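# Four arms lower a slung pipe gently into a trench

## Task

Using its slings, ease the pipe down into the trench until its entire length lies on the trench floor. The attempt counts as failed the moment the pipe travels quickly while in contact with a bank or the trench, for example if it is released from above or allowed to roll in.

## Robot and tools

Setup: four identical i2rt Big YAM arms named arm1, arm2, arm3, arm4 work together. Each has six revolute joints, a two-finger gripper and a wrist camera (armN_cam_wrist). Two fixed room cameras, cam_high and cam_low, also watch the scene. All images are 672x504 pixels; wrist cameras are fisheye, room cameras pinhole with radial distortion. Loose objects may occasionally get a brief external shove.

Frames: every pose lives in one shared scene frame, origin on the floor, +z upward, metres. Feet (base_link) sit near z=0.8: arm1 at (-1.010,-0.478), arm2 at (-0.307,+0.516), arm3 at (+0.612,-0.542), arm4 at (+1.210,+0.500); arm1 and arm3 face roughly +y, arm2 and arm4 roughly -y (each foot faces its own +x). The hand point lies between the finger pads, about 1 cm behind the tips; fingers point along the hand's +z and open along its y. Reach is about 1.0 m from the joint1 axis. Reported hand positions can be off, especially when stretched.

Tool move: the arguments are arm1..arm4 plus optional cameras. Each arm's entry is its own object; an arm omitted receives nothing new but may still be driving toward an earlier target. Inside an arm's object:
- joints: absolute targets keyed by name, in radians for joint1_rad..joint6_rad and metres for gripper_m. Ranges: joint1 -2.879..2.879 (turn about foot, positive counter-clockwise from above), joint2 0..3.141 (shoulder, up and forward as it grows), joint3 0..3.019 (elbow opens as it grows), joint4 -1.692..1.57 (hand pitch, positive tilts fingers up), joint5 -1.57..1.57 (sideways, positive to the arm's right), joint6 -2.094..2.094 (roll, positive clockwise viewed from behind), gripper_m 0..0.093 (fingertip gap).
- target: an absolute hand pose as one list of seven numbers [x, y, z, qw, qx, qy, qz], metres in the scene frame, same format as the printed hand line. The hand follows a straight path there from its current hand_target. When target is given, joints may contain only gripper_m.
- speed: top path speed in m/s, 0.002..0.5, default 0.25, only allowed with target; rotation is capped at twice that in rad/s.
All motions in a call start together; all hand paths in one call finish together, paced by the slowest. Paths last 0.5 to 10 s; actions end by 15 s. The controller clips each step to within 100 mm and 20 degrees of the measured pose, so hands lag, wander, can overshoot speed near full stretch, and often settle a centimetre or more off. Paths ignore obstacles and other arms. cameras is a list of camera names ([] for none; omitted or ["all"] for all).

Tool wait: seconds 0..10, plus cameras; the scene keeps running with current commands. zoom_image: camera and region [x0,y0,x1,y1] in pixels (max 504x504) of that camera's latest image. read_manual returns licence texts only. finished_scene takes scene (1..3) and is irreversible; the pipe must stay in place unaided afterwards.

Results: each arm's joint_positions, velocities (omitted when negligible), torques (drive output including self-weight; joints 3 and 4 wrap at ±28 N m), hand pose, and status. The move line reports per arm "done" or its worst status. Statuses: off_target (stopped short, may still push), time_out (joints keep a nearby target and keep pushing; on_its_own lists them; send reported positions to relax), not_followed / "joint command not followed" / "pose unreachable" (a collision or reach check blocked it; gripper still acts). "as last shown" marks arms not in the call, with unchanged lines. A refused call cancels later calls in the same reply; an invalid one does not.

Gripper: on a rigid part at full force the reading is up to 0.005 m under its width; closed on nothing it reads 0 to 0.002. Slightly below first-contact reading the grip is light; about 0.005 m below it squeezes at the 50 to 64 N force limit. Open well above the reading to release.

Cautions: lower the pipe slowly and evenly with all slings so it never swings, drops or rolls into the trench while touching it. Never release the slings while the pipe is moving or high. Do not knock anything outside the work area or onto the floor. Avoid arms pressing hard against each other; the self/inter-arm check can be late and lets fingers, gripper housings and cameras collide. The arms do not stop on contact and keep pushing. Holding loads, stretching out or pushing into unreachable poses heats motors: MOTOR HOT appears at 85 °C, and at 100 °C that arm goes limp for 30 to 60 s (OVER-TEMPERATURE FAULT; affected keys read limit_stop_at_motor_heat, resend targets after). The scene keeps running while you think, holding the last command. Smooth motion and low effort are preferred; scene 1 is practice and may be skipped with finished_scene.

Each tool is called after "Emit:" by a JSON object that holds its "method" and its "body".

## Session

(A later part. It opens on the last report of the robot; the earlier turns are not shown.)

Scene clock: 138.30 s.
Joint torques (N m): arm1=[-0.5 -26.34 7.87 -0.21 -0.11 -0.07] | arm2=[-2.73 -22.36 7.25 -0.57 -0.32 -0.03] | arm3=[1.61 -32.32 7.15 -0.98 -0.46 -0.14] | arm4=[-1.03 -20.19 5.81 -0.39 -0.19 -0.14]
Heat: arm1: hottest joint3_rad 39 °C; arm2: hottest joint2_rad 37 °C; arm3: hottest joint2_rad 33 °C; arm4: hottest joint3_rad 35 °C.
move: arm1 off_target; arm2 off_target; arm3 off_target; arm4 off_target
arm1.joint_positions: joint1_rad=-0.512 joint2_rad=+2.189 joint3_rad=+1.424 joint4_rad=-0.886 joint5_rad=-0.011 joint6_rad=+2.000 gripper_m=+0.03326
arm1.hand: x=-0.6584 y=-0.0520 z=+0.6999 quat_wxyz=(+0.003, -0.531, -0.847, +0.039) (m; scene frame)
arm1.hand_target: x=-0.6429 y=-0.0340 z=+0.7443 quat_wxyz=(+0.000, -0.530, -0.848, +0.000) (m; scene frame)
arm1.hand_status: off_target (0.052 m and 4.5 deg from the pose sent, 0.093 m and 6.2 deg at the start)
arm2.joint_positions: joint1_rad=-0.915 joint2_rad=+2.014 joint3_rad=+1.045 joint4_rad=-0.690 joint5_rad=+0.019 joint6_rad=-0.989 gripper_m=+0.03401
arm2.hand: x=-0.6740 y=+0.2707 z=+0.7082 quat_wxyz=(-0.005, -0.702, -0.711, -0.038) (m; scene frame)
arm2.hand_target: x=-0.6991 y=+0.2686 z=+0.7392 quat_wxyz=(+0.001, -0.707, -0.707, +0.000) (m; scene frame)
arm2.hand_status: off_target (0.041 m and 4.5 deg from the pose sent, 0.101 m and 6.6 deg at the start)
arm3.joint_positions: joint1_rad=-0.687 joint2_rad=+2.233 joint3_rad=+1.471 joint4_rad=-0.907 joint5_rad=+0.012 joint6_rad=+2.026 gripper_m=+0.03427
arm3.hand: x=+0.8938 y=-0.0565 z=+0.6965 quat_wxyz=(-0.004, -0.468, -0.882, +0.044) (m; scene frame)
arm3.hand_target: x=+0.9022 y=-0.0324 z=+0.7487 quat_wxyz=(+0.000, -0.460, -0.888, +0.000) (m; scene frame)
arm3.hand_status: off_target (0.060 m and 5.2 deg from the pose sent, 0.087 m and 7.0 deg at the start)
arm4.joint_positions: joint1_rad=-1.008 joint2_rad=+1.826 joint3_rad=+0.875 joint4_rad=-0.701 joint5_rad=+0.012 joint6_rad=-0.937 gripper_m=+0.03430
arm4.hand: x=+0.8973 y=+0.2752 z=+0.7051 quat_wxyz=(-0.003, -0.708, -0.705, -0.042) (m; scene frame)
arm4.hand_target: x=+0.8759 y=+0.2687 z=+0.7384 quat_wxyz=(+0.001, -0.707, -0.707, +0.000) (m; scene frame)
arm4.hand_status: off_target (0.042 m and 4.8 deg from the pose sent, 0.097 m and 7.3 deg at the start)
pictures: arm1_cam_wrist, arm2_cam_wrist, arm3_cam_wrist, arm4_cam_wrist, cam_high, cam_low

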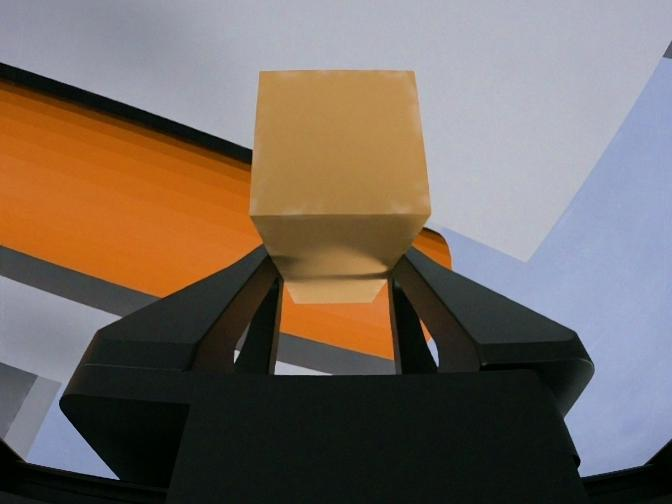

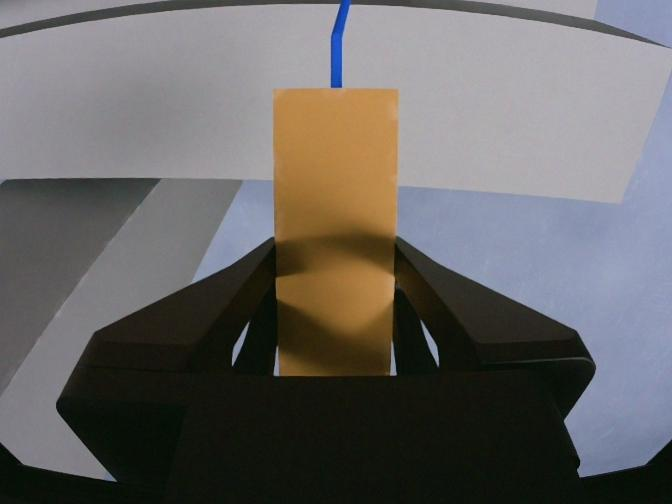

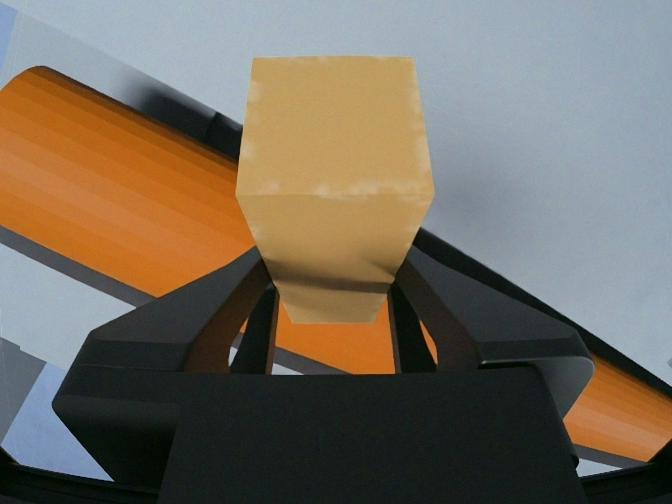

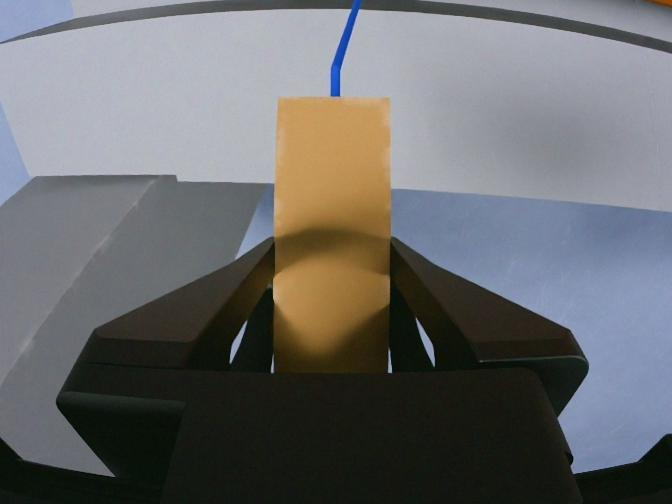

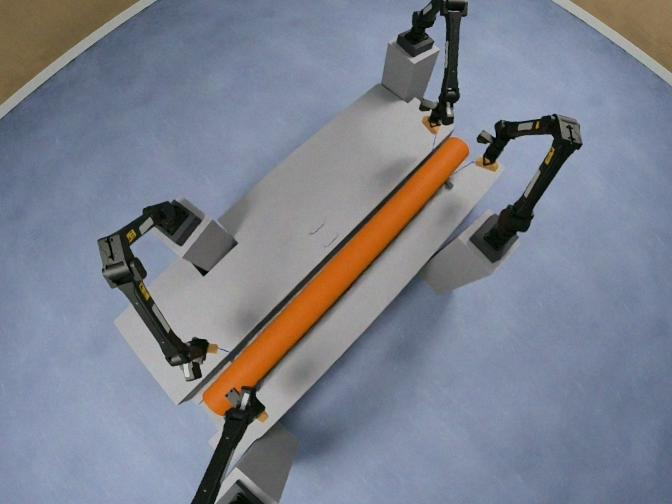

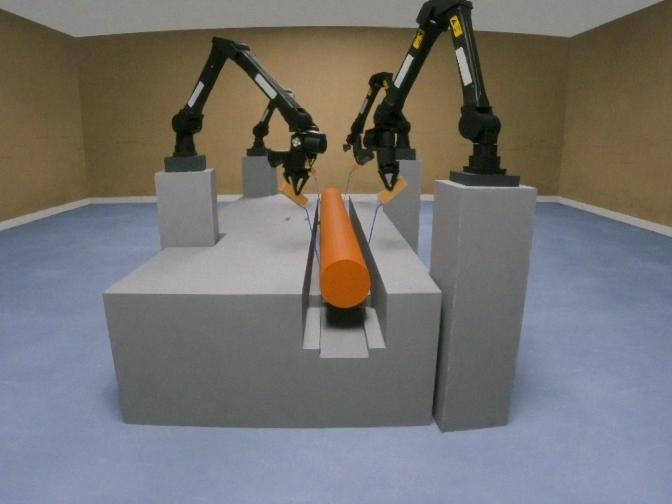

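Emit:
{"method": "move", "body": {"arm1": {"target":[-0.645,-0.037,0.655,0,0.53,0.848,0],"speed":0.04}, "arm2": {"target":[-0.695,0.266,0.65,0,0.707,0.707,0],"speed":0.04}, "arm3": {"target":[0.900,-0.035,0.66,0,0.46,0.888,0],"speed":0.04}, "arm4": {"target":[0.872,0.266,0.65,0,0.707,0.707,0],"speed":0.04}, "cameras": ["cam_low"]}}

Emit:
{"method": "zoom_image", "body": {"camera": "cam_low", "region": [220, 120, 460, 380]}}

Scene clock: 145.53 s.
Joint torques (N m): arm1=[-0.79 -25.93 6.65 -0.35 -0.07 -0.05] | arm2=[-2.2 -22.71 5.71 -0.77 -0.35 0.04] | arm3=[1.55 -31.91 5.87 -0.95 -0.46 -0.14] | arm4=[-1.08 -20.89 4.05 -0.38 -0.2 -0.13]
move: arm1 off_target; arm2 off_target; arm3 off_target; arm4 off_target
arm1.joint_positions: joint1_rad=-0.508 joint2_rad=+2.330 joint3_rad=+1.409 joint4_rad=-0.711 joint5_rad=-0.012 joint6_rad=+2.003 gripper_m=+0.03326
arm1.hand: x=-0.6619 y=-0.0553 z=+0.6185 quat_wxyz=(+0.002, -0.531, -0.847, +0.030) (m; scene frame)
arm1.hand_target: x=-0.6455 y=-0.0378 z=+0.6545 quat_wxyz=(+0.000, -0.530, -0.848, +0.000) (m; scene frame)
arm1.hand_status: off_target (0.044 m and 3.4 deg from the pose sent, 0.049 m and 4.5 deg at the start)
arm2.joint_positions: joint1_rad=-0.915 joint2_rad=+2.207 joint3_rad=+1.040 joint4_rad=-0.485 joint5_rad=+0.019 joint6_rad=-0.989 gripper_m=+0.03401
arm2.hand: x=-0.6670 y=+0.2741 z=+0.6226 quat_wxyz=(-0.004, -0.702, -0.712, -0.035) (m; scene frame)
arm2.hand_target: x=-0.6943 y=+0.2665 z=+0.6496 quat_wxyz=(+0.000, -0.707, -0.707, +0.000) (m; scene frame)
arm2.hand_status: off_target (0.040 m and 4.1 deg from the pose sent, 0.062 m and 4.5 deg at the start)
arm3.joint_positions: joint1_rad=-0.686 joint2_rad=+2.372 joint3_rad=+1.454 joint4_rad=-0.738 joint5_rad=+0.012 joint6_rad=+2.026 gripper_m=+0.03427
arm3.hand: x=+0.8898 y=-0.0628 z=+0.6142 quat_wxyz=(-0.004, -0.468, -0.883, +0.038) (m; scene frame)
arm3.hand_target: x=+0.8994 y=-0.0362 z=+0.6589 quat_wxyz=(+0.000, -0.460, -0.888, +0.000) (m; scene frame)
arm3.hand_status: off_target (0.055 m and 4.5 deg from the pose sent, 0.043 m and 5.2 deg at the start)
arm4.joint_positions: joint1_rad=-1.009 joint2_rad=+2.048 joint3_rad=+0.870 joint4_rad=-0.466 joint5_rad=+0.012 joint6_rad=-0.939 gripper_m=+0.03430
arm4.hand: x=+0.8983 y=+0.2758 z=+0.6186 quat_wxyz=(-0.002, -0.708, -0.706, -0.038) (m; scene frame)
arm4.hand_target: x=+0.8726 y=+0.2666 z=+0.6487 quat_wxyz=(+0.001, -0.707, -0.707, +0.000) (m; scene frame)
arm4.hand_status: off_target (0.042 m and 4.4 deg from the pose sent, 0.061 m and 4.8 deg at the start)
pictures: cam_low

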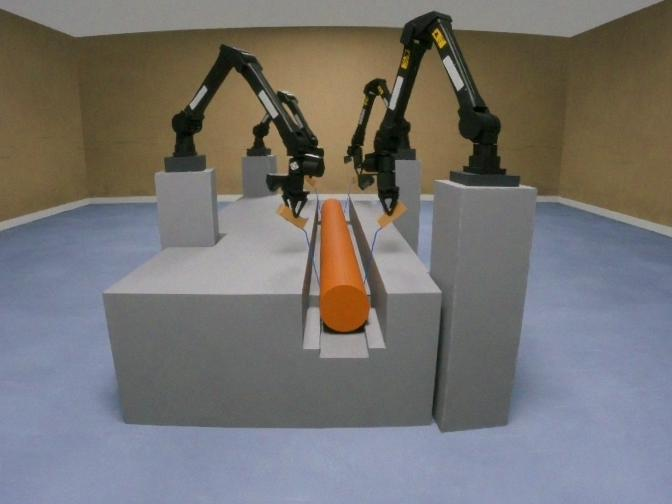

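Scaled by 1.938.

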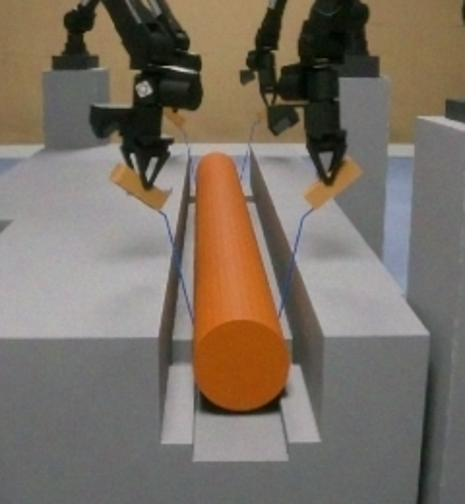

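Emit:
{"method": "move", "body": {"arm1": {"target":[-0.645,-0.037,0.61,0,0.53,0.848,0],"speed":0.025}, "arm2": {"target":[-0.695,0.266,0.605,0,0.707,0.707,0],"speed":0.025}, "arm3": {"target":[0.900,-0.035,0.615,0,0.46,0.888,0],"speed":0.025}, "arm4": {"target":[0.872,0.266,0.605,0,0.707,0.707,0],"speed":0.025}, "cameras": ["cam_low"]}}

Emit:
{"method": "zoom_image", "body": {"camera": "cam_low", "region": [220, 120, 460, 380]}}

Scene clock: 150.40 s.
Joint torques (N m): arm1=[-1.26 -22.01 7.73 0.28 -0.02 -0.06] | arm2=[-1.96 -18.96 6.52 -0.24 -0.31 0.03] | arm3=[1.67 -26.93 7.27 -0.14 -0.33 -0.13] | arm4=[-0.56 -16.15 4.81 0.36 -0.13 -0.03]
move: arm1 off_target; arm2 off_target; arm3 off_target; arm4 off_target
arm1.joint_positions: joint1_rad=-0.506 joint2_rad=+2.368 joint3_rad=+1.409 joint4_rad=-0.659 joint5_rad=-0.014 joint6_rad=+2.004 gripper_m=+0.03326
arm1.hand: x=-0.6625 y=-0.0545 z=+0.5979 quat_wxyz=(+0.001, -0.530, -0.848, +0.023) (m; scene frame)
arm1.hand_target: x=-0.6454 y=-0.0375 z=+0.6108 quat_wxyz=(+0.000, -0.530, -0.848, +0.000) (m; scene frame)
arm1.hand_status: off_target (0.028 m and 2.6 deg from the pose sent, 0.026 m and 3.4 deg at the start)
arm2.joint_positions: joint1_rad=-0.919 joint2_rad=+2.271 joint3_rad=+1.052 joint4_rad=-0.413 joint5_rad=+0.018 joint6_rad=-0.989 gripper_m=+0.03401
arm2.hand: x=-0.6701 y=+0.2734 z=+0.5964 quat_wxyz=(-0.003, -0.703, -0.710, -0.025) (m; scene frame)
arm2.hand_target: x=-0.6947 y=+0.2664 z=+0.6058 quat_wxyz=(+0.000, -0.707, -0.707, +0.000) (m; scene frame)
arm2.hand_status: off_target (0.027 m and 3.0 deg from the pose sent, 0.034 m and 4.1 deg at the start)
arm3.joint_positions: joint1_rad=-0.686 joint2_rad=+2.400 joint3_rad=+1.454 joint4_rad=-0.688 joint5_rad=+0.009 joint6_rad=+2.025 gripper_m=+0.03427
arm3.hand: x=+0.8907 y=-0.0601 z=+0.5983 quat_wxyz=(-0.003, -0.468, -0.883, +0.027) (m; scene frame)
arm3.hand_target: x=+0.8996 y=-0.0357 z=+0.6157 quat_wxyz=(+0.000, -0.460, -0.888, +0.000) (m; scene frame)
arm3.hand_status: off_target (0.032 m and 3.3 deg from the pose sent, 0.030 m and 4.4 deg at the start)
arm4.joint_positions: joint1_rad=-1.017 joint2_rad=+2.110 joint3_rad=+0.870 joint4_rad=-0.383 joint5_rad=+0.010 joint6_rad=-0.949 gripper_m=+0.03430
arm4.hand: x=+0.8952 y=+0.2770 z=+0.5950 quat_wxyz=(-0.002, -0.708, -0.706, -0.027) (m; scene frame)
arm4.hand_target: x=+0.8722 y=+0.2664 z=+0.6057 quat_wxyz=(+0.001, -0.707, -0.707, +0.000) (m; scene frame)
arm4.hand_status: off_target (0.028 m and 3.1 deg from the pose sent, 0.031 m and 4.4 deg at the start)
pictures: cam_low

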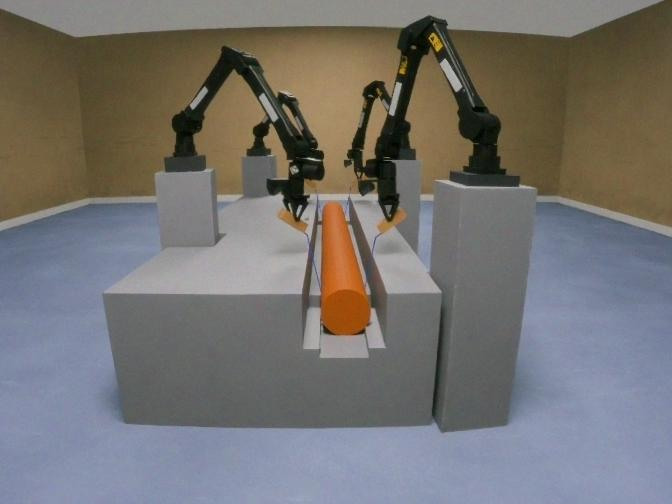

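Scaled by 1.938.

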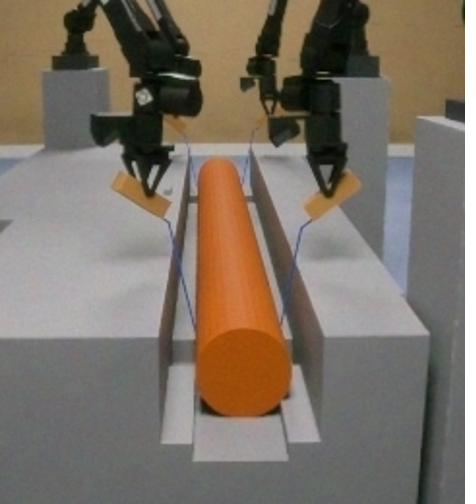

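Emit:
{"method": "move", "body": {"arm1": {"target":[-0.65,-0.07,0.56,0,0.53,0.848,0],"speed":0.05}, "arm2": {"target":[-0.69,0.28,0.56,0,0.707,0.707,0],"speed":0.05}, "arm3": {"target":[0.895,-0.07,0.56,0,0.46,0.888,0],"speed":0.05}, "arm4": {"target":[0.877,0.28,0.56,0,0.707,0.707,0],"speed":0.05}, "cameras": []}}

Emit:
{"method": "move", "body": {"arm1": {"target":[-0.65,-0.13,0.50,0,0.58,0.8146,0],"speed":0.07}, "arm2": {"target":[-0.69,0.30,0.505,0,0.707,0.707,0],"speed":0.07}, "arm3": {"target":[0.895,-0.13,0.50,0,0.53,0.848,0],"speed":0.07}, "arm4": {"target":[0.877,0.30,0.505,0,0.707,0.707,0],"speed":0.07}}}

Emit:
{"method": "zoom_image", "body": {"camera": "cam_low", "region": [220, 120, 460, 380]}}

Scene clock: 157.70 s.
move: arm1 off_target; arm2 off_target; arm3 done; arm4 off_target
arm1.hand_status: off_target (0.016 m and 0.8 deg from the pose sent, 0.043 m and 2.6 deg at the start)
arm2.hand_status: off_target (0.017 m and 1.9 deg from the pose sent, 0.042 m and 3.0 deg at the start)
arm3.hand_status: done (0.007 m and 0.2 deg from the pose sent, 0.040 m and 3.3 deg at the start)
arm4.hand_status: off_target (0.018 m and 2.1 deg from the pose sent, 0.040 m and 3.1 deg at the start)
pictures: none

Scene clock: 159.43 s.
Joint torques (N m): arm1=[-1.9 -16.97 3.04 1.22 0.56 0.21] | arm2=[-1.49 -16.97 4.16 0.16 -0.05 0.06] | arm3=[-0.03 -20.78 2.74 0.62 0.3 0.17] | arm4=[-0.38 -11.28 3.26 1.54 0.39 0.17]
move: arm1 off_target; arm2 off_target; arm3 off_target; arm4 off_target
arm1.joint_positions: joint1_rad=-0.601 joint2_rad=+2.469 joint3_rad=+1.303 joint4_rad=-0.373 joint5_rad=-0.027 joint6_rad=+1.996 gripper_m=+0.03326
arm1.hand: x=-0.6451 y=-0.1087 z=+0.5269 quat_wxyz=(+0.002, -0.566, -0.824, -0.018) (m; scene frame)
arm1.hand_target: x=-0.6512 y=-0.1303 z=+0.5017 quat_wxyz=(+0.000, -0.580, -0.815, +0.000) (m; scene frame)
arm1.hand_status: off_target (0.035 m and 2.9 deg from the pose sent, 0.100 m and 6.9 deg at the start)
arm2.joint_positions: joint1_rad=-0.987 joint2_rad=+2.487 joint3_rad=+1.102 joint4_rad=-0.219 joint5_rad=+0.012 joint6_rad=-1.056 gripper_m=+0.03401
arm2.hand: x=-0.6778 y=+0.3004 z=+0.5098 quat_wxyz=(-0.004, -0.704, -0.710, -0.011) (m; scene frame)
arm2.hand_target: x=-0.6897 y=+0.3002 z=+0.5053 quat_wxyz=(+0.000, -0.707, -0.707, +0.000) (m; scene frame)
arm2.hand_status: off_target (0.013 m and 1.4 deg from the pose sent, 0.060 m and 1.9 deg at the start)
arm3.joint_positions: joint1_rad=-0.753 joint2_rad=+2.505 joint3_rad=+1.308 joint4_rad=-0.365 joint5_rad=-0.007 joint6_rad=+2.066 gripper_m=+0.03427
arm3.hand: x=+0.8941 y=-0.1160 z=+0.5163 quat_wxyz=(+0.004, -0.515, -0.857, -0.010) (m; scene frame)
arm3.hand_target: x=+0.8946 y=-0.1302 z=+0.5007 quat_wxyz=(+0.001, -0.528, -0.849, +0.000) (m; scene frame)
arm3.hand_status: off_target (0.022 m and 2.3 deg from the pose sent, 0.091 m and 9.3 deg at the start; a joint's target at an end of its range on 17 of 52 steps)
arm4.joint_positions: joint1_rad=-1.086 joint2_rad=+2.317 joint3_rad=+0.891 joint4_rad=-0.164 joint5_rad=-0.006 joint6_rad=-1.031 gripper_m=+0.03430
arm4.hand: x=+0.8879 y=+0.3003 z=+0.5196 quat_wxyz=(-0.008, -0.703, -0.711, -0.009) (m; scene frame)
arm4.hand_target: x=+0.8776 y=+0.3004 z=+0.5058 quat_wxyz=(+0.000, -0.707, -0.707, +0.000) (m; scene frame)
arm4.hand_status: off_target (0.018 m and 1.5 deg from the pose sent, 0.057 m and 2.1 deg at the start)
pictures: arm1_cam_wrist, arm2_cam_wrist, arm3_cam_wrist, arm4_cam_wrist, cam_high, cam_low

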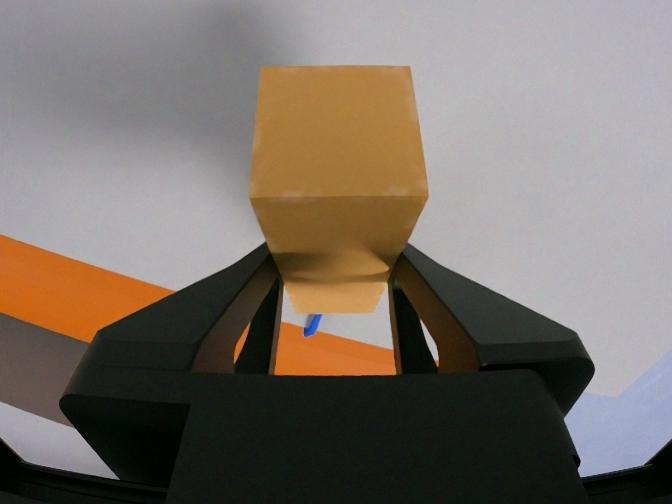

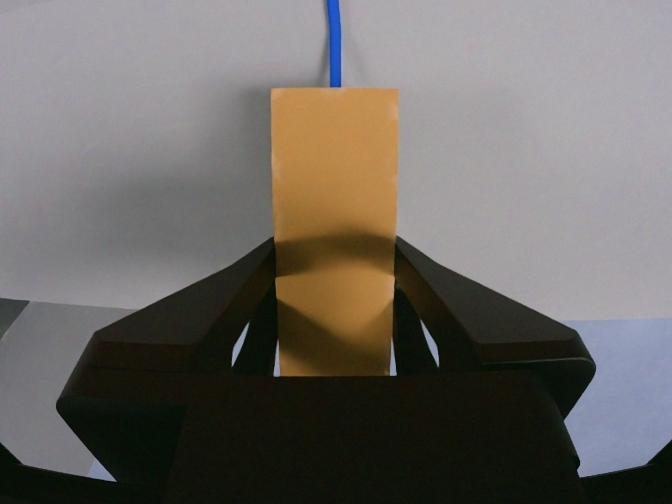

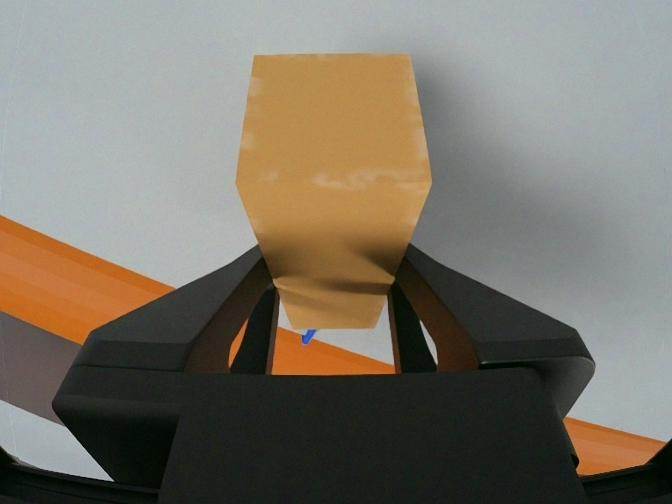

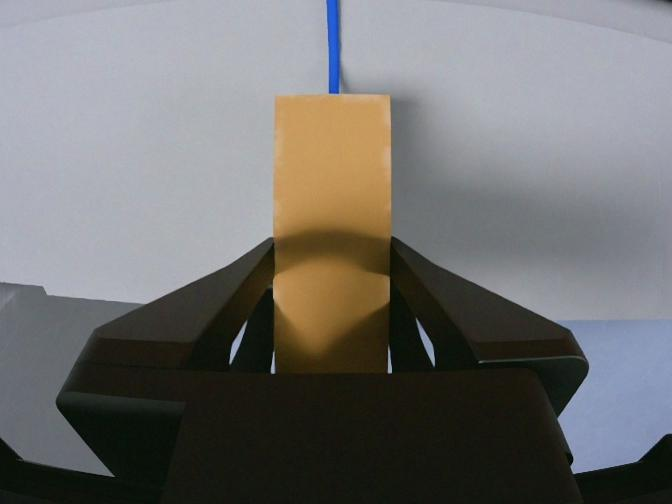

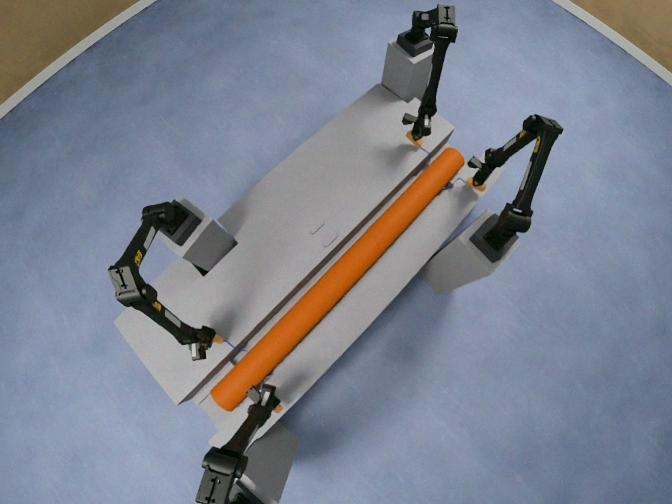

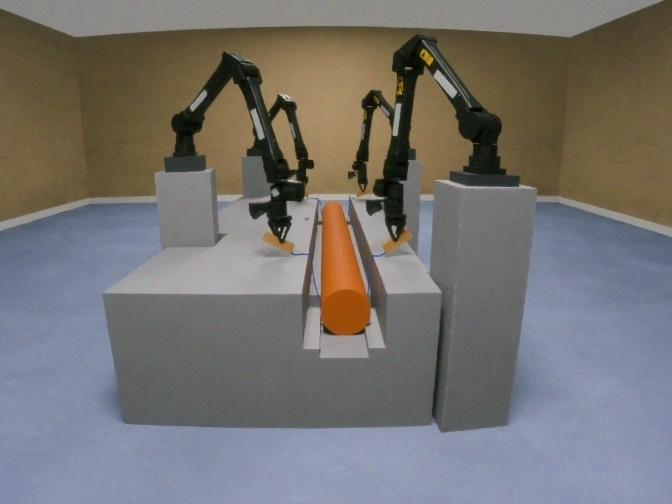

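Scaled by 1.938.

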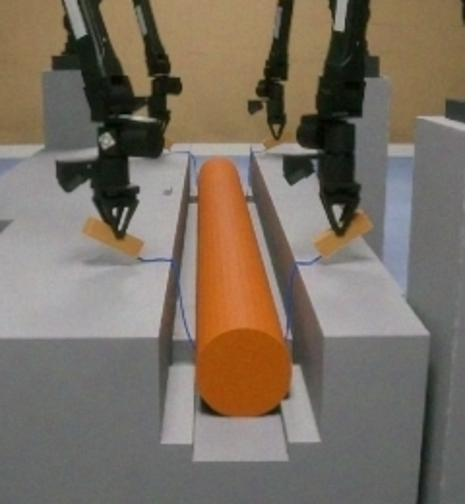

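Emit:
{"method": "move", "body": {"arm1": {"joints":{"gripper_m":0.09}}, "arm2": {"joints":{"gripper_m":0.09}}, "arm3": {"joints":{"gripper_m":0.09}}, "arm4": {"joints":{"gripper_m":0.09}}, "cameras": []}}

Emit:
{"method": "move", "body": {"arm1": {"target":[-0.645,-0.13,0.66,0,0.58,0.8146,0],"speed":0.15}, "arm2": {"target":[-0.69,0.30,0.66,0,0.707,0.707,0],"speed":0.15}, "arm3": {"target":[0.895,-0.13,0.66,0,0.53,0.848,0],"speed":0.15}, "arm4": {"target":[0.88,0.30,0.66,0,0.707,0.707,0],"speed":0.15}}}

Emit:
{"method": "zoom_image", "body": {"camera": "cam_low", "region": [220, 120, 460, 380]}}

Scene clock: 164.07 s.
move: arm1 done; arm2 done; arm3 done; arm4 done
arm1.joint_status: all done
arm2.joint_status: all done
arm3.joint_status: all done
arm4.joint_status: all done
pictures: none

Scene clock: 165.77 s.
Joint torques (N m): arm1=[-1.32 -19.49 4.68 -0.03 0.17 -0.04] | arm2=[-1.2 -16.67 4.53 -0.84 -0.11 0.14] | arm3=[0.5 -22.48 4.37 -0.43 0.08 0.08] | arm4=[0.15 -13.74 3.26 -0.17 0.09 0.23]
move: arm1 done; arm2 done; arm3 done; arm4 done
arm1.joint_positions: joint1_rad=-0.622 joint2_rad=+2.160 joint3_rad=+1.195 joint4_rad=-0.599 joint5_rad=-0.018 joint6_rad=+2.003 gripper_m=+0.08993
arm1.hand: x=-0.6458 y=-0.1239 z=+0.6582 quat_wxyz=(+0.000, -0.578, -0.816, -0.005) (m; scene frame)
arm1.hand_target: x=-0.6450 y=-0.1299 z=+0.6599 quat_wxyz=(+0.000, -0.580, -0.815, +0.000) (m; scene frame)
arm1.hand_status: done (0.006 m and 0.7 deg from the pose sent, 0.144 m and 1.5 deg at the start)
arm2.joint_positions: joint1_rad=-0.987 joint2_rad=+2.094 joint3_rad=+0.992 joint4_rad=-0.461 joint5_rad=+0.013 joint6_rad=-1.057 gripper_m=+0.08995
arm2.hand: x=-0.6937 y=+0.2939 z=+0.6617 quat_wxyz=(+0.002, -0.704, -0.710, +0.009) (m; scene frame)
arm2.hand_target: x=-0.6899 y=+0.3000 z=+0.6600 quat_wxyz=(+0.000, -0.707, -0.707, +0.000) (m; scene frame)
arm2.hand_status: done (0.007 m and 1.1 deg from the pose sent, 0.151 m and 1.3 deg at the start)
arm3.joint_positions: joint1_rad=-0.759 joint2_rad=+2.167 joint3_rad=+1.179 joint4_rad=-0.589 joint5_rad=-0.002 joint6_rad=+2.074 gripper_m=+0.08993
arm3.hand: x=+0.8918 y=-0.1272 z=+0.6576 quat_wxyz=(+0.002, -0.521, -0.853, -0.002) (m; scene frame)
arm3.hand_target: x=+0.8952 y=-0.1301 z=+0.6599 quat_wxyz=(+0.001, -0.528, -0.850, +0.000) (m; scene frame)
arm3.hand_status: done (0.005 m and 1.2 deg from the pose sent, 0.150 m and 1.4 deg at the start; a joint's target at an end of its range on 51 of 51 steps)
arm4.joint_positions: joint1_rad=-1.087 joint2_rad=+1.915 joint3_rad=+0.815 joint4_rad=-0.458 joint5_rad=+0.002 joint6_rad=-1.032 gripper_m=+0.08992
arm4.hand: x=+0.8773 y=+0.2963 z=+0.6588 quat_wxyz=(+0.000, -0.703, -0.711, +0.005) (m; scene frame)
arm4.hand_target: x=+0.8800 y=+0.3000 z=+0.6599 quat_wxyz=(+0.000, -0.707, -0.707, +0.000) (m; scene frame)
arm4.hand_status: done (0.005 m and 0.9 deg from the pose sent, 0.155 m and 1.6 deg at the start)
pictures: arm1_cam_wrist, arm2_cam_wrist, arm3_cam_wrist, arm4_cam_wrist, cam_high, cam_low

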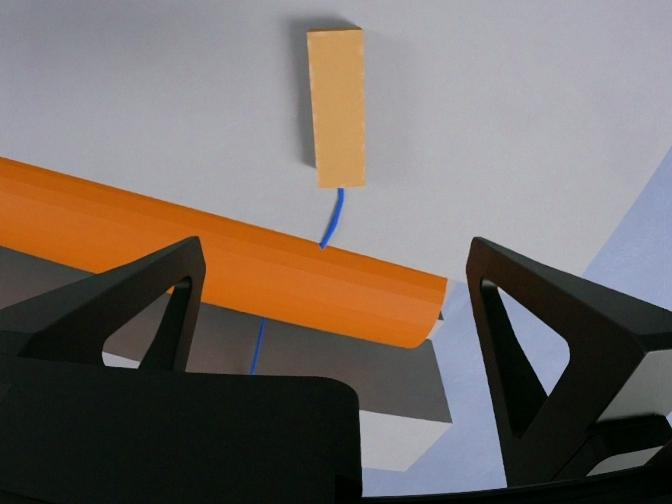

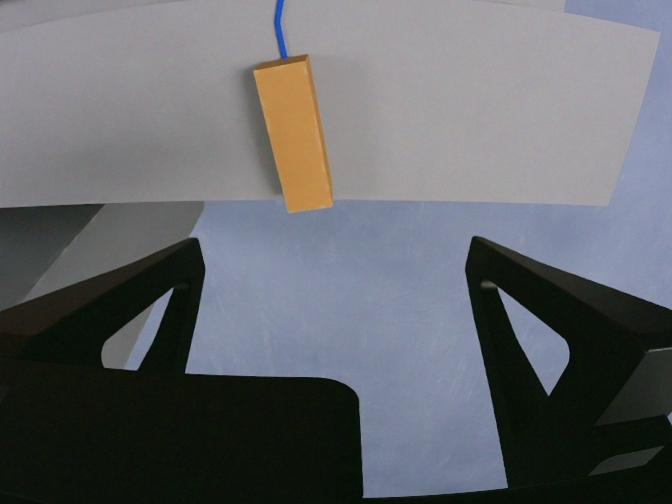

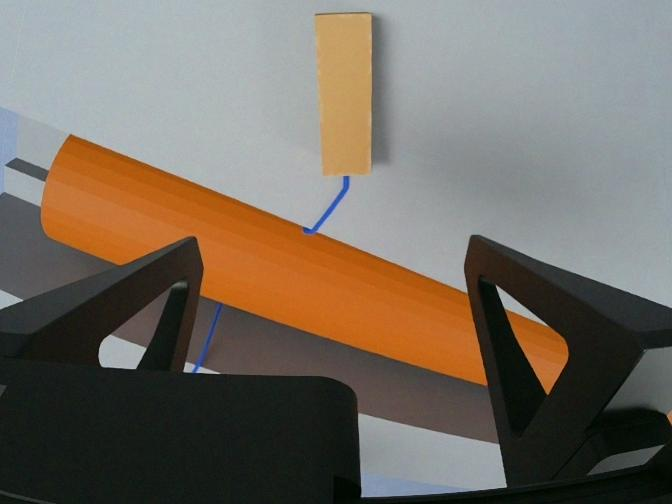

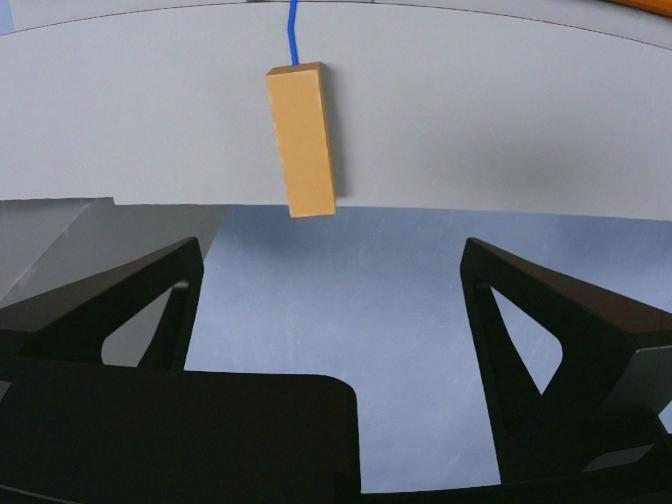

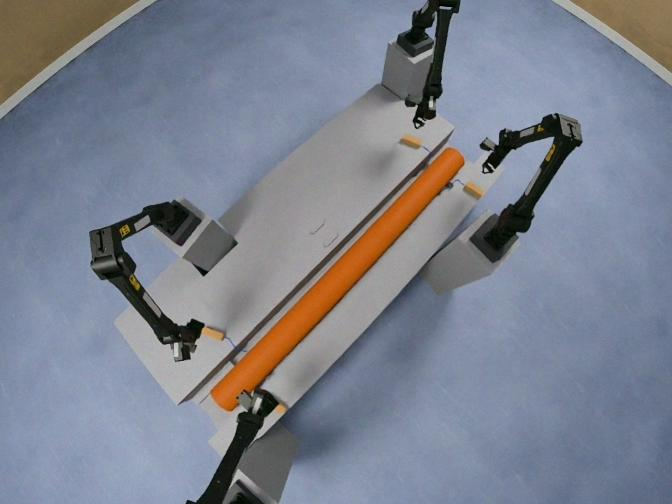

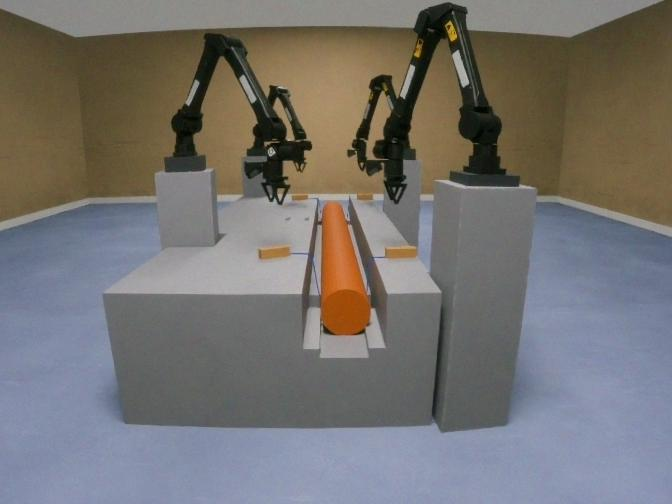

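Scaled by 1.938.

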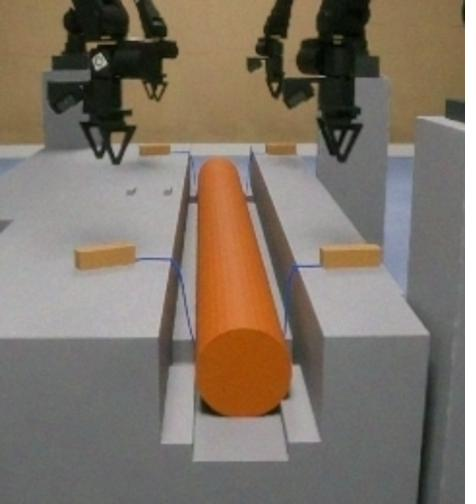

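Emit:
{"method": "finished_scene", "body": {"scene": 1}}

The scene is finished: the task was done.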